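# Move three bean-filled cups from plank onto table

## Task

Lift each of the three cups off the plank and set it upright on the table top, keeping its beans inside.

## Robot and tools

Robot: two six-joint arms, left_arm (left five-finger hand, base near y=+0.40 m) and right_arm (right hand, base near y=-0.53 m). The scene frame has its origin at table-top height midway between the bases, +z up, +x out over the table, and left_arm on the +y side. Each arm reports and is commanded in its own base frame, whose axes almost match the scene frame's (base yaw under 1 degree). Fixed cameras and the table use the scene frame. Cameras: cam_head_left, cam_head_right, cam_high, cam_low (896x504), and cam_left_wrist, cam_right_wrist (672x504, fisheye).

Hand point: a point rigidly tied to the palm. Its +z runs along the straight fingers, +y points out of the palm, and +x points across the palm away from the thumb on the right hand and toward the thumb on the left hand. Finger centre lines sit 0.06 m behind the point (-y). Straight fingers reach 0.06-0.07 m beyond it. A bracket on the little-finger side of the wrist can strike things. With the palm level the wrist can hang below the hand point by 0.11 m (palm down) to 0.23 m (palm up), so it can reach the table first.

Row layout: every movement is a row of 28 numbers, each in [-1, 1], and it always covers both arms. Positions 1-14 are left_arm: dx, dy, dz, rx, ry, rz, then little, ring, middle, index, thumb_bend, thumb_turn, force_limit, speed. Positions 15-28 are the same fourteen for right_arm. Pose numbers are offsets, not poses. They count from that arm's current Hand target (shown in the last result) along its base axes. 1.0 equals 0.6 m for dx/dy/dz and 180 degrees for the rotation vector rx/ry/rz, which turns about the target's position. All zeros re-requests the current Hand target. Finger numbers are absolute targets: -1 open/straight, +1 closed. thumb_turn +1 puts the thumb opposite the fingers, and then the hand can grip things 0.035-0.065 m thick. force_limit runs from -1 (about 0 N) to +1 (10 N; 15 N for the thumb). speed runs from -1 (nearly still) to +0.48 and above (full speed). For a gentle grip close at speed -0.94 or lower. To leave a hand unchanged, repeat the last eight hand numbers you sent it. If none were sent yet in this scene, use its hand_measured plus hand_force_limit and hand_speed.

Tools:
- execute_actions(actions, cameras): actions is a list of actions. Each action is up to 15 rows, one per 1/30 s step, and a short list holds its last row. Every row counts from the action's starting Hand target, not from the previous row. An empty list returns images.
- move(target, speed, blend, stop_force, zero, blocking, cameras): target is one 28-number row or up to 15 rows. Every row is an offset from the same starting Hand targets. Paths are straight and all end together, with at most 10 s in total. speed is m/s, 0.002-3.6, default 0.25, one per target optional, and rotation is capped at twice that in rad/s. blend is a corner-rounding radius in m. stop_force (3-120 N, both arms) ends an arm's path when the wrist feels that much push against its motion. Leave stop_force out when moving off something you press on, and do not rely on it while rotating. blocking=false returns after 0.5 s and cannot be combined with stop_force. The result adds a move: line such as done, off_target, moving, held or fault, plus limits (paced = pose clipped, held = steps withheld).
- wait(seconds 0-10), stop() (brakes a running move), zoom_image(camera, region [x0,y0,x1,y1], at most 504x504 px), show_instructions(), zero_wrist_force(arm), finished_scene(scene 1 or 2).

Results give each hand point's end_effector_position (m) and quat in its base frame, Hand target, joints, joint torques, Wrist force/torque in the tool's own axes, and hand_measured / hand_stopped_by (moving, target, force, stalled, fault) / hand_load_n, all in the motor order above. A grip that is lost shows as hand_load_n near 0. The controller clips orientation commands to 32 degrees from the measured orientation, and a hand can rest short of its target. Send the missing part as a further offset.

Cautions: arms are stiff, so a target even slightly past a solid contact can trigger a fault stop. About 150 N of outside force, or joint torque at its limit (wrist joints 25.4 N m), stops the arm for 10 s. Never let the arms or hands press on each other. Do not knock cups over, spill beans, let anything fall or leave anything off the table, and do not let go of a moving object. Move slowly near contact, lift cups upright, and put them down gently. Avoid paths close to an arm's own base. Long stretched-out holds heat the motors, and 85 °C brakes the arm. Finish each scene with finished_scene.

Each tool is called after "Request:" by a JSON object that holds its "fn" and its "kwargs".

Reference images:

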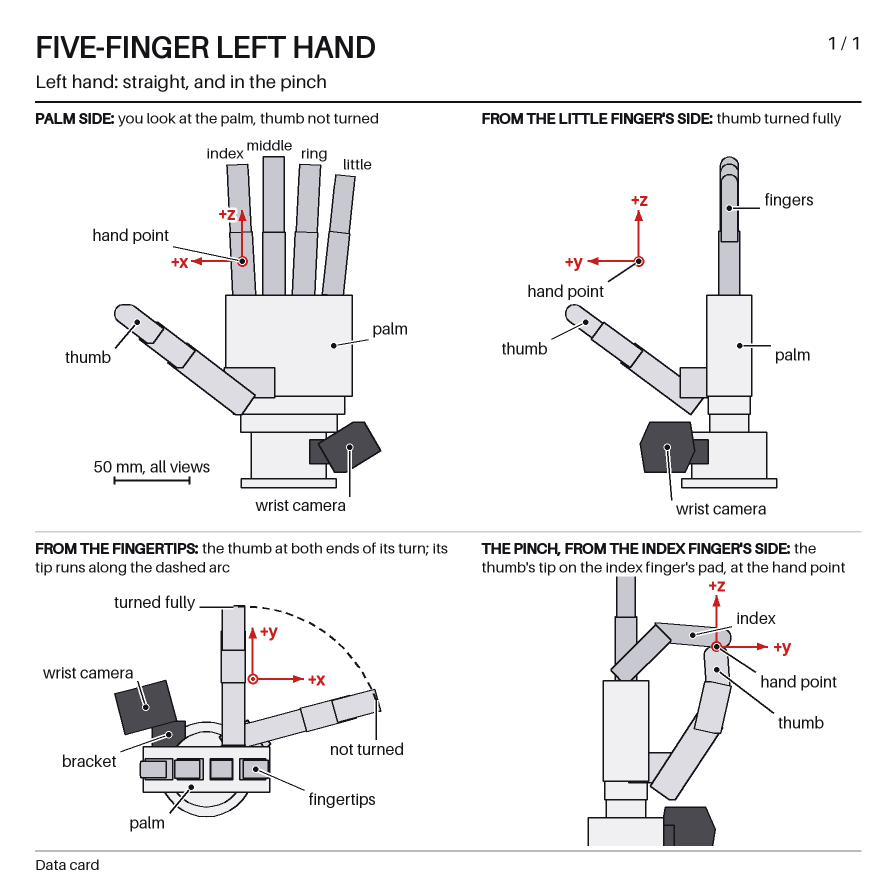

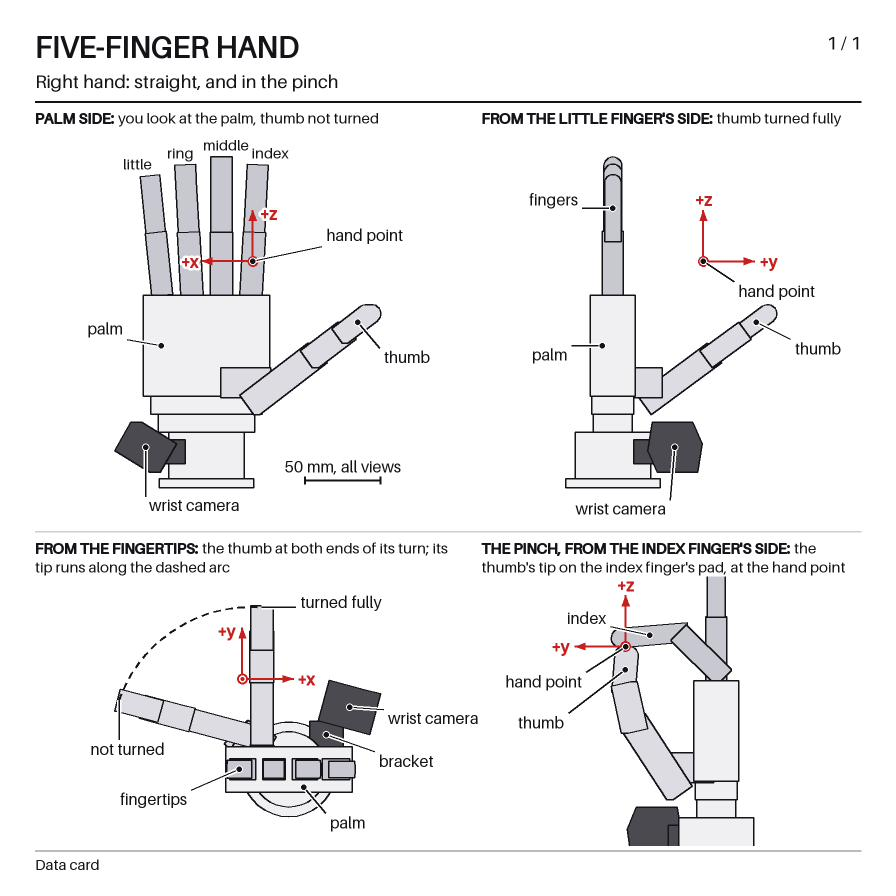

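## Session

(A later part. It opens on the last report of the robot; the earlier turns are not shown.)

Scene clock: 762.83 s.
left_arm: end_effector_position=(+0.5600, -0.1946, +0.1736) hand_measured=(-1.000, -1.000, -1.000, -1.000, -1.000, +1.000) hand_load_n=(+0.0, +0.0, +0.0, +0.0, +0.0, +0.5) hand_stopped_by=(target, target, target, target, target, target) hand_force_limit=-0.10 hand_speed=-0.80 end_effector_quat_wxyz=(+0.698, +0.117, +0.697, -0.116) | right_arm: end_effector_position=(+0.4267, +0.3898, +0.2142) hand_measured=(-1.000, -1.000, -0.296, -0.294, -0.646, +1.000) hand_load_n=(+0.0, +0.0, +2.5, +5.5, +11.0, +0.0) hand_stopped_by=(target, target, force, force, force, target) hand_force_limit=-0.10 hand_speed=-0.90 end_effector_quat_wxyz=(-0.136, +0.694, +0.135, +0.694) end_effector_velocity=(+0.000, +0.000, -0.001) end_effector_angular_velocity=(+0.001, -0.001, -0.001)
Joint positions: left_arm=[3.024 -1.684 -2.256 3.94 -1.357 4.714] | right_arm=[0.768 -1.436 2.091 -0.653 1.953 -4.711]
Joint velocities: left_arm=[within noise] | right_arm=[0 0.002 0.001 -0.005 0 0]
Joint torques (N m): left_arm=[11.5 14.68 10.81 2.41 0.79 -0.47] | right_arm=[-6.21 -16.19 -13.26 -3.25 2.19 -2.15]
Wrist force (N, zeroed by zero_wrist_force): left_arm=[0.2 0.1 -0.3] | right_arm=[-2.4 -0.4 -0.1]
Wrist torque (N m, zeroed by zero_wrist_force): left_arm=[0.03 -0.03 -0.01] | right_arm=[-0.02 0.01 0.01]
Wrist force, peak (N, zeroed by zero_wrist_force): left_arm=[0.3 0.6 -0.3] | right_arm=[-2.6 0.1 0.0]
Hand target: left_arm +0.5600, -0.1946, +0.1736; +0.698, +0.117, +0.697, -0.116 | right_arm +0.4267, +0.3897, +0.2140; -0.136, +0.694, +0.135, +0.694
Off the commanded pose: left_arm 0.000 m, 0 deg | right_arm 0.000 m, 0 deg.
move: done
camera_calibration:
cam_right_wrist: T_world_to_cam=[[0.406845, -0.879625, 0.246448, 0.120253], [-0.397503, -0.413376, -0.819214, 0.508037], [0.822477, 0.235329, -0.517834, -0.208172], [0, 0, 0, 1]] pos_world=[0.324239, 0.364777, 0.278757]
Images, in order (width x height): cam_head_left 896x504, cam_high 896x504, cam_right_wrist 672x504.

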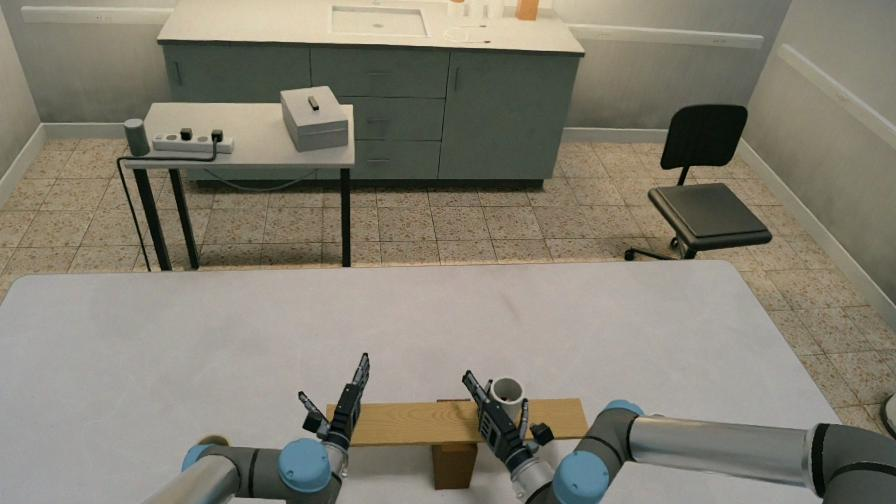

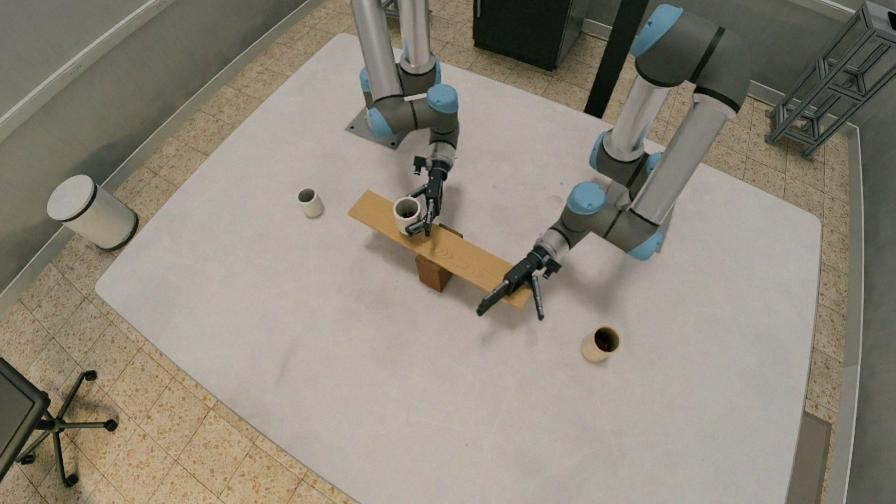

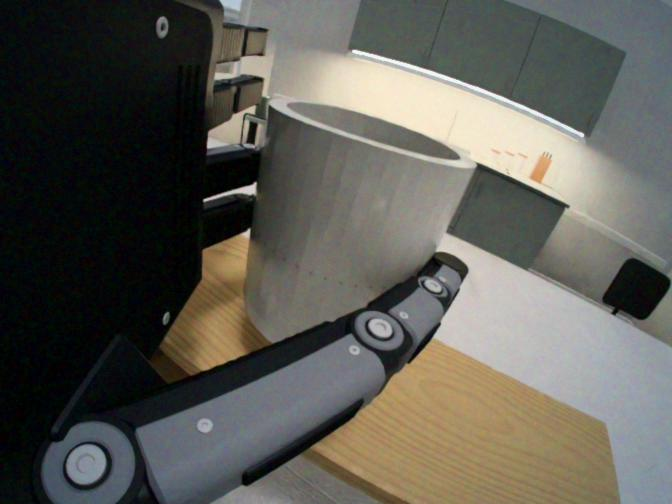

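Request:
{"fn": "move", "kwargs": {"target": [[0,0,0,0,0,0,-1,-1,-1,-1,-1,1,-0.1,-0.8,0,0,0.0933,0,0,0,-1,-1,0.6,0.6,0.6,1,-0.1,-0.9],[0,0,0,0,0,0,-1,-1,-1,-1,-1,1,-0.1,-0.8,0.0222,-0.9328,0.0933,0,0,0,-1,-1,0.6,0.6,0.6,1,-0.1,-0.9],[0,0,0,0,0,0,-1,-1,-1,-1,-1,1,-0.1,-0.8,0.0222,-0.9328,-0.2667,0,0,0,-1,-1,0.6,0.6,0.6,1,-0.1,-0.9]], "speed": [0.08,0.15,0.08], "blend": [0.02,0.02,0], "cameras": ["cam_right_wrist","cam_high"]}}

Scene clock: 786.20 s.
left_arm: end_effector_position=(+0.5600, -0.1946, +0.1736) hand_measured=(-1.000, -1.000, -1.000, -1.000, -1.000, +1.000) hand_load_n=(+0.0, +0.0, +0.0, +0.0, +0.0, +0.5) hand_stopped_by=(target, target, target, target, target, target) hand_force_limit=-0.10 hand_speed=-0.80 end_effector_quat_wxyz=(+0.698, +0.117, +0.697, -0.116) | right_arm: end_effector_position=(+0.4400, -0.1699, +0.0540) hand_measured=(-1.000, -1.000, -0.296, -0.294, -0.646, +1.000) hand_load_n=(+0.0, +0.0, +2.5, +5.0, +10.5, +0.0) hand_stopped_by=(target, target, force, force, force, target) hand_force_limit=-0.10 hand_speed=-0.90 end_effector_quat_wxyz=(-0.136, +0.694, +0.135, +0.694)
Joint positions: left_arm=[3.024 -1.684 -2.256 3.94 -1.357 4.714] | right_arm=[-1.341 -1.232 2.537 -1.312 -0.156 -4.705]
Joint torques (N m): left_arm=[10.71 15.42 9.58 2.39 0.85 -0.49] | right_arm=[6.78 -13.19 -1.13 0.89 2.46 -1.94]
Wrist force (N, zeroed by zero_wrist_force): left_arm=[0.2 0.4 0.1] | right_arm=[-2.5 0.0 0.0]
Wrist torque (N m, zeroed by zero_wrist_force): left_arm=[0.05 -0.03 0.00] | right_arm=[0.01 0.06 -0.13]
Wrist force, peak (N, zeroed by zero_wrist_force): left_arm=[0.7 0.4 -0.5] | right_arm=[-3.5 -0.2 -0.1]
Hand target: left_arm +0.5600, -0.1946, +0.1736; +0.698, +0.117, +0.697, -0.116 | right_arm +0.4400, -0.1699, +0.0540; -0.136, +0.694, +0.135, +0.694
Off the commanded pose: left_arm 0.000 m, 0 deg | right_arm 0.000 m, 0 deg.
move: done
camera_calibration:
cam_right_wrist: T_world_to_cam=[[0.406866, -0.879644, 0.246347, -0.338028], [-0.397637, -0.413333, -0.819171, 0.150851], [0.822402, 0.235336, -0.51795, -0.170262], [0, 0, 0, 1]] pos_world=[0.33754, -0.194923, 0.118658]
Images, in order (width x height): cam_high 896x504, cam_right_wrist 672x504.

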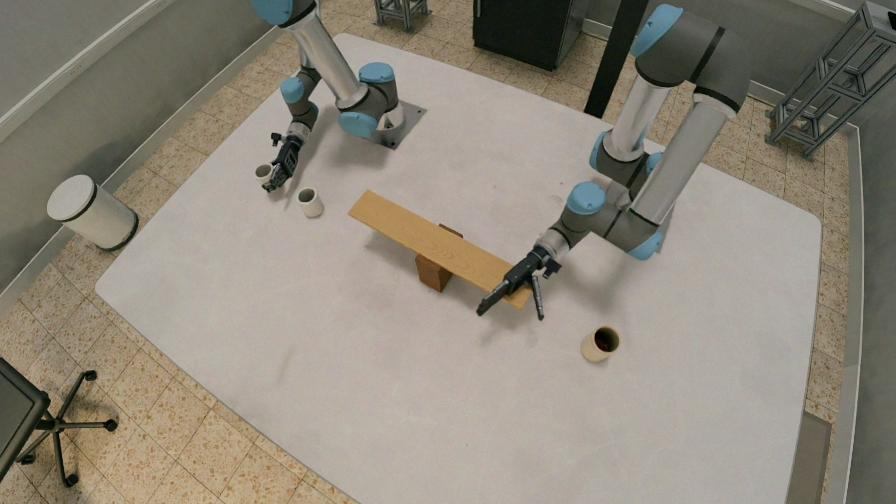

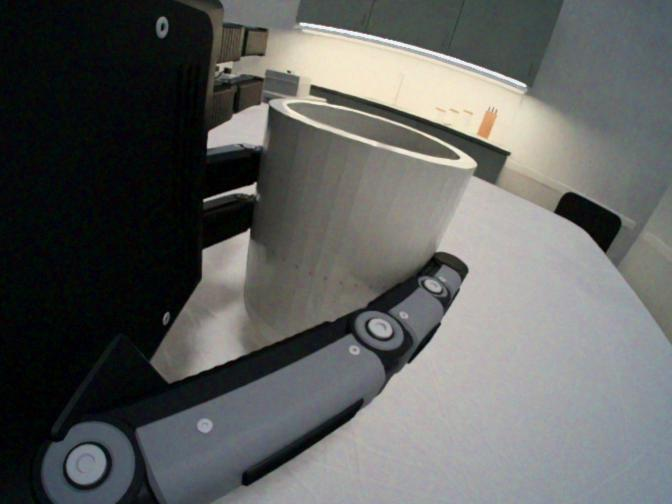

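Request:
{"fn": "move", "kwargs": {"target": [0,0,0,0,0,0,-1,-1,-1,-1,-1,1,-0.1,-0.8,0,0,-0.0567,0,0,0,-1,-1,0.6,0.6,0.6,1,-0.1,-0.9], "speed": 0.012, "stop_force": 3, "cameras": ["cam_right_wrist"]}}

Scene clock: 792.97 s.
left_arm: end_effector_position=(+0.5600, -0.1946, +0.1736) hand_measured=(-1.000, -1.000, -1.000, -1.000, -1.000, +1.000) hand_load_n=(+0.0, +0.0, +0.0, +0.0, +0.0, +0.5) hand_stopped_by=(target, target, target, target, target, target) hand_force_limit=-0.10 hand_speed=-0.80 end_effector_quat_wxyz=(+0.698, +0.117, +0.697, -0.116) | right_arm: end_effector_position=(+0.4400, -0.1699, +0.0265) hand_measured=(-1.000, -1.000, -0.296, -0.294, -0.646, +1.000) hand_load_n=(+0.0, +0.0, +3.0, +4.5, +10.5, -2.0) hand_stopped_by=(target, target, force, force, force, target) hand_force_limit=-0.10 hand_speed=-0.90 end_effector_quat_wxyz=(-0.136, +0.694, +0.135, +0.694)
Joint positions: left_arm=[3.024 -1.684 -2.256 3.94 -1.357 4.714] | right_arm=[-1.341 -1.12 2.539 -1.425 -0.156 -4.706]
Joint torques (N m): left_arm=[10.36 15.35 10 2.54 0.97 -0.3] | right_arm=[-6.1 -19.06 2.62 -0.25 -2.13 -2.16]
Wrist force (N, zeroed by zero_wrist_force): left_arm=[0.1 0.0 -0.2] | right_arm=[-0.5 0.6 -0.3]
Wrist torque (N m, zeroed by zero_wrist_force): left_arm=[0.01 -0.03 0.00] | right_arm=[0.05 0.01 -0.07]
Wrist force, peak (N, zeroed by zero_wrist_force): left_arm=[0.1 0.7 -0.1] | right_arm=[11.2 -0.3 0.8]
Hand target: left_arm +0.5600, -0.1946, +0.1736; +0.698, +0.117, +0.697, -0.116 | right_arm +0.4400, -0.1699, +0.0265; -0.136, +0.694, +0.135, +0.694 (not the last commanded pose)
Off the commanded pose: left_arm 0.000 m, 0 deg | right_arm 0.007 m, 0 deg.
move: contact (right_arm)
camera_calibration:
cam_right_wrist: T_world_to_cam=[[0.406866, -0.879658, 0.246297, -0.331252], [-0.397521, -0.413253, -0.819267, 0.128308], [0.822458, 0.235424, -0.517821, -0.184519], [0, 0, 0, 1]] pos_world=[0.337539, -0.194924, 0.0911567]
Images, in order (width x height): cam_right_wrist 672x504.

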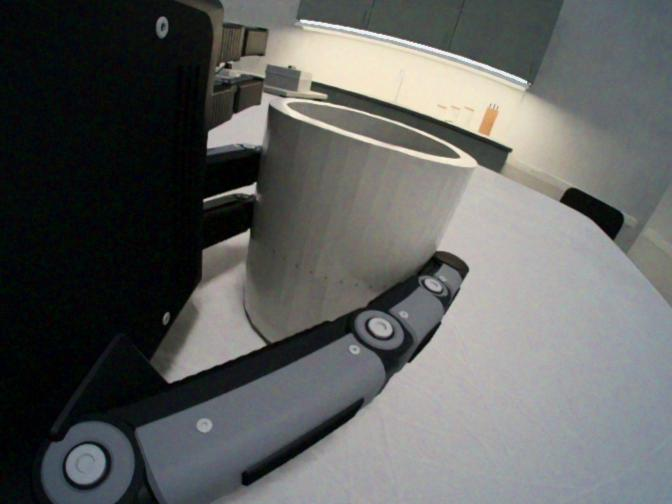

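Request:
{"fn": "execute_actions", "kwargs": {"actions": [[[0,0,0,0,0,0,-1,-1,-1,-1,-1,1,-0.1,-0.8,0,0,0,0,0,0,-1,-1,-1,-1,-1,1,-0.1,-0.8]]]}}

Request:
{"fn": "move", "kwargs": {"target": [[0,0,0,0,0,0,-1,-1,-1,-1,-1,1,-0.1,-0.8,-0.0464,-0.0168,0,0,0,0,-1,-1,-1,-1,-1,1,-0.1,-0.8],[0,0,0,0,0,0,-1,-1,-1,-1,-1,1,-0.1,-0.8,-0.0464,-0.0168,0.12,0,0,0,-1,-1,-1,-1,-1,1,-0.1,-0.8]], "speed": [0.03,0.06], "cameras": ["cam_right_wrist"]}}

Scene clock: 803.07 s.
left_arm: end_effector_position=(+0.5600, -0.1946, +0.1736) hand_measured=(-1.000, -1.000, -1.000, -1.000, -1.000, +1.000) hand_load_n=(+0.0, +0.0, +0.0, +0.0, +0.0, +0.0) hand_stopped_by=(target, target, target, target, target, target) hand_force_limit=-0.10 hand_speed=-0.80 end_effector_quat_wxyz=(+0.698, +0.117, +0.697, -0.116) | right_arm: end_effector_position=(+0.4400, -0.1699, +0.0265) hand_measured=(-1.000, -1.000, -1.000, -1.000, -1.000, +1.000) hand_load_n=(+0.0, +0.0, +0.0, +0.0, +0.0, +0.0) hand_stopped_by=(target, target, target, target, target, target) hand_force_limit=-0.10 hand_speed=-0.80 end_effector_quat_wxyz=(-0.136, +0.694, +0.135, +0.694)
Joint positions: left_arm=[3.024 -1.684 -2.256 3.94 -1.357 4.714] | right_arm=[-1.341 -1.12 2.539 -1.425 -0.156 -4.706]
Joint torques (N m): left_arm=[10.81 15.75 10.82 2.29 0.87 -0.27] | right_arm=[-6.4 -15.64 1.92 -0.16 -2.05 -2.23]
Wrist force (N, zeroed by zero_wrist_force): left_arm=[0.3 0.1 0.1] | right_arm=[-0.3 0.0 0.0]
Wrist torque (N m, zeroed by zero_wrist_force): left_arm=[0.01 -0.05 0.01] | right_arm=[0.02 0.06 -0.03]
Wrist force, peak (N, zeroed by zero_wrist_force): left_arm=[0.0 0.5 -0.4] | right_arm=[-0.5 0.7 -0.6]
Hand target: left_arm +0.5600, -0.1946, +0.1736; +0.698, +0.117, +0.697, -0.116 | right_arm +0.4400, -0.1699, +0.0265; -0.136, +0.694, +0.135, +0.694
Off the commanded pose: left_arm 0.000 m, 0 deg | right_arm 0.000 m, 0 deg.
Step readings (end_effector_position of left_arm | right_arm):
0: (+0.5600, -0.1946, +0.1736) | (+0.4400, -0.1699, +0.0265)
1: (+0.5600, -0.1946, +0.1736) | (+0.4400, -0.1699, +0.0265)
2: (+0.5600, -0.1946, +0.1736) | (+0.4400, -0.1699, +0.0265)
4: (+0.5600, -0.1946, +0.1736) | (+0.4400, -0.1699, +0.0265)
8: (+0.5600, -0.1946, +0.1736) | (+0.4400, -0.1699, +0.0265)
15: (+0.5600, -0.1946, +0.1736) | (+0.4400, -0.1699, +0.0265)

Scene clock: 805.83 s.
left_arm: end_effector_position=(+0.5600, -0.1946, +0.1736) hand_measured=(-1.000, -1.000, -1.000, -1.000, -1.000, +1.000) hand_load_n=(+0.0, +0.0, +0.0, +0.0, +0.0, +0.0) hand_stopped_by=(target, target, target, target, target, target) hand_force_limit=-0.10 hand_speed=-0.80 end_effector_quat_wxyz=(+0.698, +0.117, +0.697, -0.116) | right_arm: end_effector_position=(+0.4122, -0.1800, +0.0985) hand_measured=(-1.000, -1.000, -1.000, -1.000, -1.000, +1.000) hand_load_n=(+0.0, +0.0, +0.0, +0.0, +0.5, +0.5) hand_stopped_by=(target, target, target, target, target, target) hand_force_limit=-0.10 hand_speed=-0.80 end_effector_quat_wxyz=(-0.136, +0.694, +0.135, +0.694)
Joint positions: left_arm=[3.024 -1.684 -2.256 3.94 -1.357 4.714] | right_arm=[-1.463 -1.421 2.543 -1.126 -0.277 -4.708]
Joint torques (N m): left_arm=[10.13 15.06 10.33 2.43 1.08 -0.11] | right_arm=[-7.72 -17.19 -1.26 0.51 -2.63 -0.76]
Wrist force (N, zeroed by zero_wrist_force): left_arm=[0.1 0.0 -0.2] | right_arm=[-0.1 0.1 0.3]
Wrist torque (N m, zeroed by zero_wrist_force): left_arm=[0.01 -0.02 0.00] | right_arm=[0.01 -0.01 0.05]
Wrist force, peak (N, zeroed by zero_wrist_force): left_arm=[0.2 0.5 -0.6] | right_arm=[-0.5 0.5 0.0]
Hand target: left_arm +0.5600, -0.1946, +0.1736; +0.698, +0.117, +0.697, -0.116 | right_arm +0.4121, -0.1799, +0.0985; -0.136, +0.694, +0.135, +0.694
Off the commanded pose: left_arm 0.000 m, 0 deg | right_arm 0.000 m, 0 deg.
move: done
camera_calibration:
cam_right_wrist: T_world_to_cam=[[0.406915, -0.879552, 0.246592, -0.346511], [-0.397432, -0.413531, -0.81917, 0.172011], [0.822476, 0.235329, -0.517835, -0.122041], [0, 0, 0, 1]] pos_world=[0.309739, -0.204923, 0.163156]
Images, in order (width x height): cam_right_wrist 672x504.

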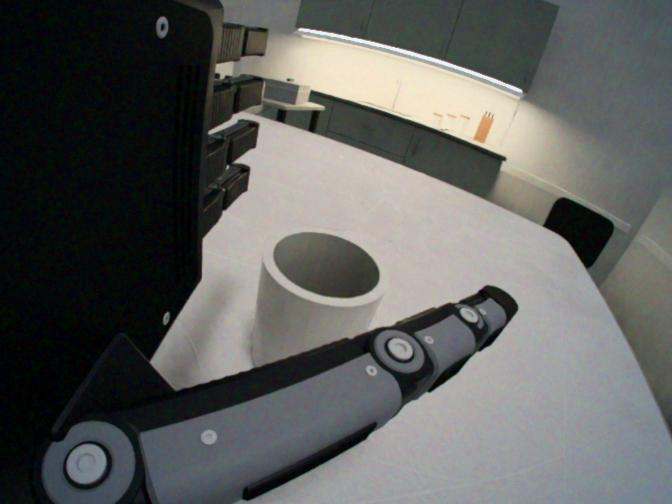

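Raise the right arm and then release the plank with the left.

Request:
{"fn": "move", "kwargs": {"target": [0,0,0.01,0,0,0,-1,-1,-1,-1,-1,1,-0.1,-0.8,0,0,0.15,0,0,0,-1,-1,-1,-1,-1,1,-0.1,-0.8], "speed": 0.03, "cameras": ["cam_high","cam_head_left","cam_right_wrist"]}}

Scene clock: 815.20 s.
left_arm: end_effector_position=(+0.5600, -0.1946, +0.1796) hand_measured=(-1.000, -1.000, -1.000, -1.000, -1.000, +1.000) hand_load_n=(+0.0, +0.0, +0.0, +0.5, +0.0, +0.5) hand_stopped_by=(target, target, target, target, target, target) hand_force_limit=-0.10 hand_speed=-0.80 end_effector_quat_wxyz=(+0.698, +0.117, +0.697, -0.116) | right_arm: end_effector_position=(+0.4122, -0.1800, +0.1886) hand_measured=(-1.000, -1.000, -1.000, -1.000, -1.000, +1.000) hand_load_n=(+0.0, +0.0, +0.0, +0.0, +0.0, +0.5) hand_stopped_by=(target, target, target, target, target, target) hand_force_limit=-0.10 hand_speed=-0.80 end_effector_quat_wxyz=(-0.136, +0.694, +0.135, +0.694)
Joint positions: left_arm=[3.024 -1.671 -2.249 3.92 -1.357 4.714] | right_arm=[-1.463 -1.703 2.443 -0.743 -0.277 -4.708]
Joint torques (N m): left_arm=[10.71 27.53 27.22 0.45 0.85 0.08] | right_arm=[-6.73 0.19 -8.2 -1.16 -1.01 -2.37]
Wrist force (N, zeroed by zero_wrist_force): left_arm=[0.2 -0.2 0.1] | right_arm=[-0.2 0.4 0.1]
Wrist torque (N m, zeroed by zero_wrist_force): left_arm=[-0.04 -0.03 0.01] | right_arm=[0.07 0.01 0.04]
Wrist force, peak (N, zeroed by zero_wrist_force): left_arm=[0.4 0.6 -0.2] | right_arm=[-0.4 -0.2 0.3]
Hand target: left_arm +0.5600, -0.1946, +0.1796; +0.698, +0.117, +0.697, -0.116 | right_arm +0.4121, -0.1799, +0.1885; -0.136, +0.694, +0.135, +0.694
Off the commanded pose: left_arm 0.000 m, 0 deg | right_arm 0.000 m, 0 deg.
move: done
camera_calibration:
cam_right_wrist: T_world_to_cam=[[0.406853, -0.879563, 0.246658, -0.368728], [-0.397456, -0.413563, -0.819143, 0.245813], [0.822496, 0.235235, -0.517847, -0.0754062], [0, 0, 0, 1]] pos_world=[0.309739, -0.204923, 0.253256]
Images, in order (width x height): cam_head_left 896x504, cam_high 896x504, cam_right_wrist 672x504.

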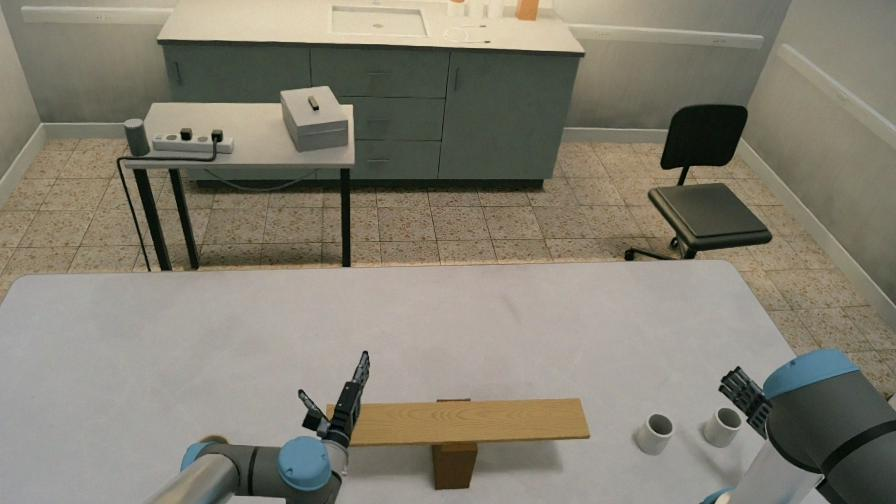

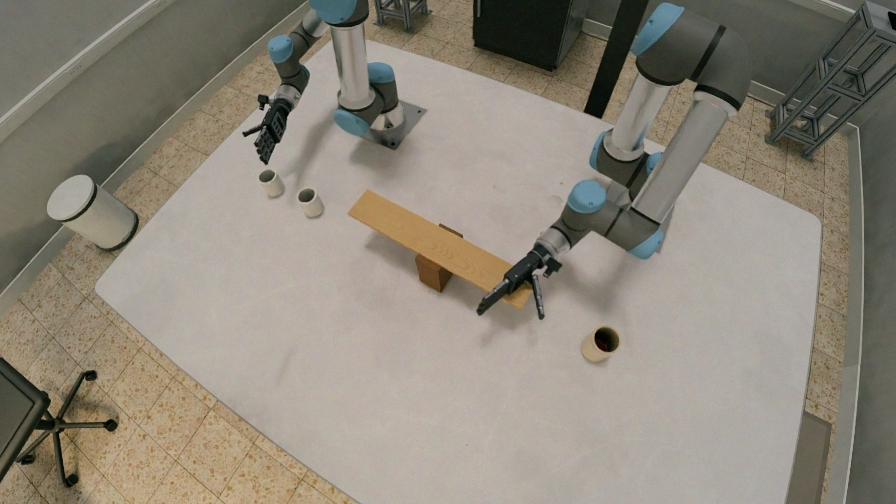

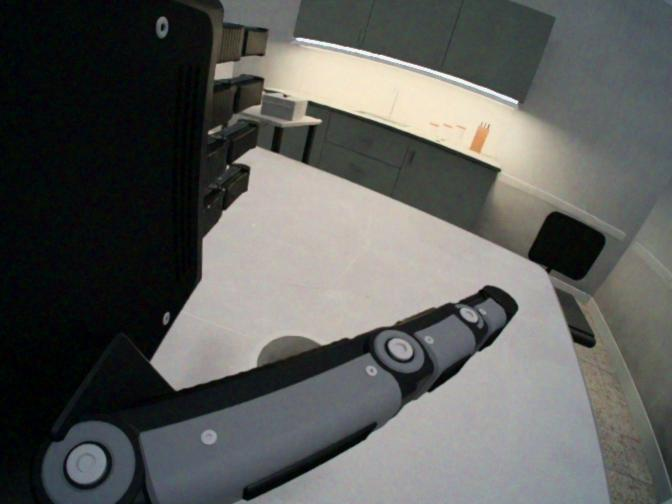

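Request:
{"fn": "move", "kwargs": {"target": [0,0,0.06,0,0,0,-1,-1,-1,-1,-1,1,-0.1,-0.8,0,0,0,0,0,0,-1,-1,-1,-1,-1,1,-0.1,-0.8], "speed": 0.05, "cameras": ["cam_high","cam_head_left"]}}

Request:
{"fn": "zoom_image", "kwargs": {"camera": "cam_high", "region": [220, 130, 480, 300]}}

Request:
{"fn": "zoom_image", "kwargs": {"camera": "cam_high", "region": [540, 300, 660, 400]}}

Scene clock: 826.97 s.
left_arm: end_effector_position=(+0.5601, -0.1946, +0.2158) hand_measured=(-1.000, -1.000, -1.000, -1.000, -1.000, +1.000) hand_load_n=(+0.0, +0.0, +0.0, +0.0, +0.0, +0.0) hand_stopped_by=(target, target, target, target, target, target) hand_force_limit=-0.10 hand_speed=-0.80 end_effector_quat_wxyz=(+0.698, +0.117, +0.697, -0.116) | right_arm: end_effector_position=(+0.4121, -0.1799, +0.1885) hand_measured=(-1.000, -1.000, -1.000, -1.000, -1.000, +1.000) hand_load_n=(+0.0, +0.0, +0.0, +0.0, +0.0, +0.5) hand_stopped_by=(target, target, target, target, target, target) hand_force_limit=-0.10 hand_speed=-0.80 end_effector_quat_wxyz=(-0.136, +0.694, +0.135, +0.694)
Joint positions: left_arm=[3.024 -1.6 -2.204 3.805 -1.357 4.714] | right_arm=[-1.463 -1.703 2.443 -0.743 -0.277 -4.708]
Joint torques (N m): left_arm=[8.22 8.1 10.08 3.14 0.33 -0.85] | right_arm=[-7.63 -1.19 -8.22 0.37 -2.61 1.87]
Wrist force (N, zeroed by zero_wrist_force): left_arm=[0.2 0.2 -0.3] | right_arm=[-0.1 0.4 0.3]
Wrist torque (N m, zeroed by zero_wrist_force): left_arm=[0.05 -0.03 0.03] | right_arm=[0.06 0.00 0.04]
Wrist force, peak (N, zeroed by zero_wrist_force): left_arm=[0.4 0.6 -0.2] | right_arm=[-0.1 0.5 0.3]
Hand target: left_arm +0.5600, -0.1946, +0.2156; +0.698, +0.117, +0.697, -0.116 | right_arm +0.4121, -0.1799, +0.1885; -0.136, +0.694, +0.135, +0.694
Off the commanded pose: left_arm 0.000 m, 0 deg | right_arm 0.000 m, 0 deg.
move: done
Images, in order (width x height): cam_head_left 896x504, cam_high 896x504.

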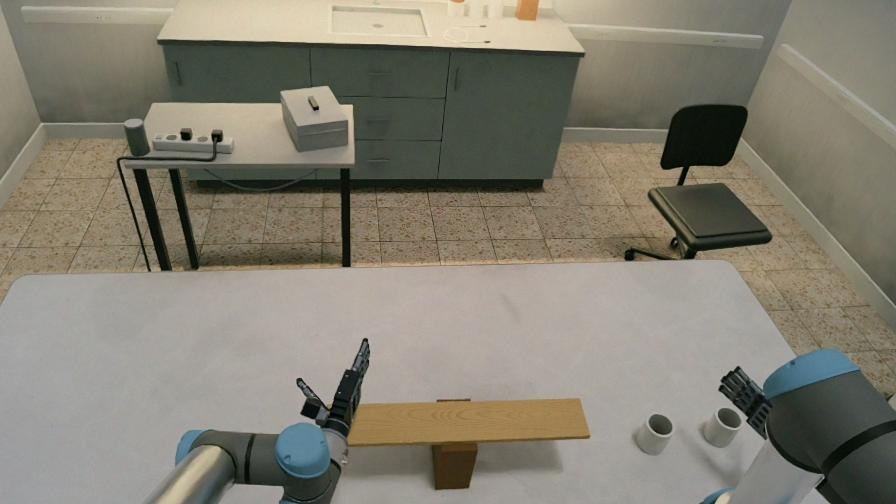

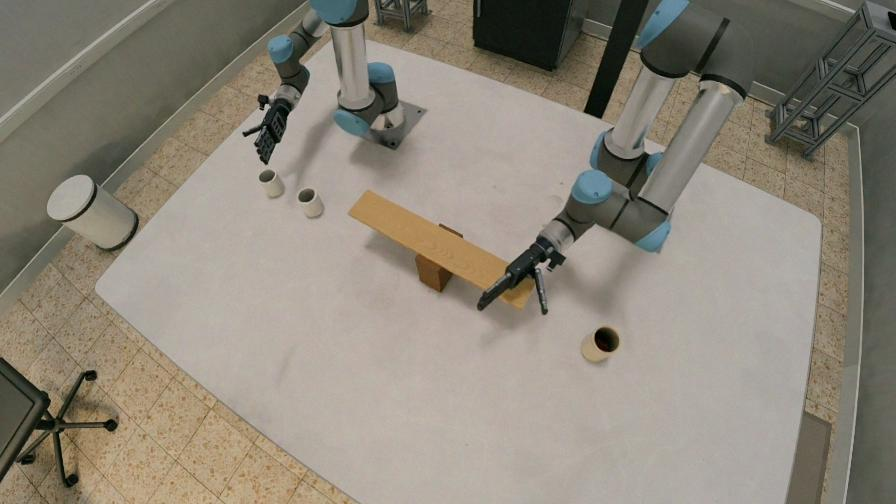

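Scaled by 1.938 from the camera's 896x504 image, which has a finer 1280x720 frame.

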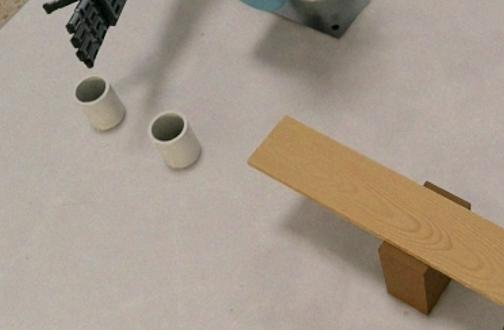

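Scaled by 4.200 from the camera's 896x504 image, which has a finer 1280x720 frame.

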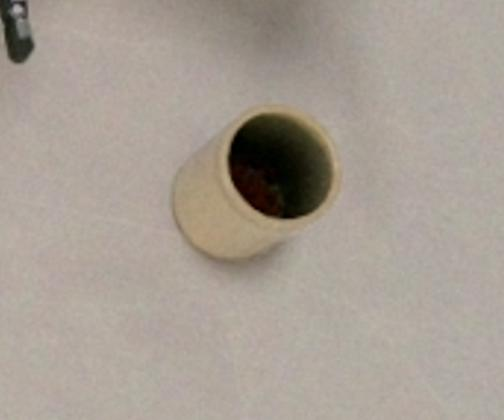

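Request:
{"fn": "finished_scene", "kwargs": {"scene": 2}}

The scene is finished: the task was done.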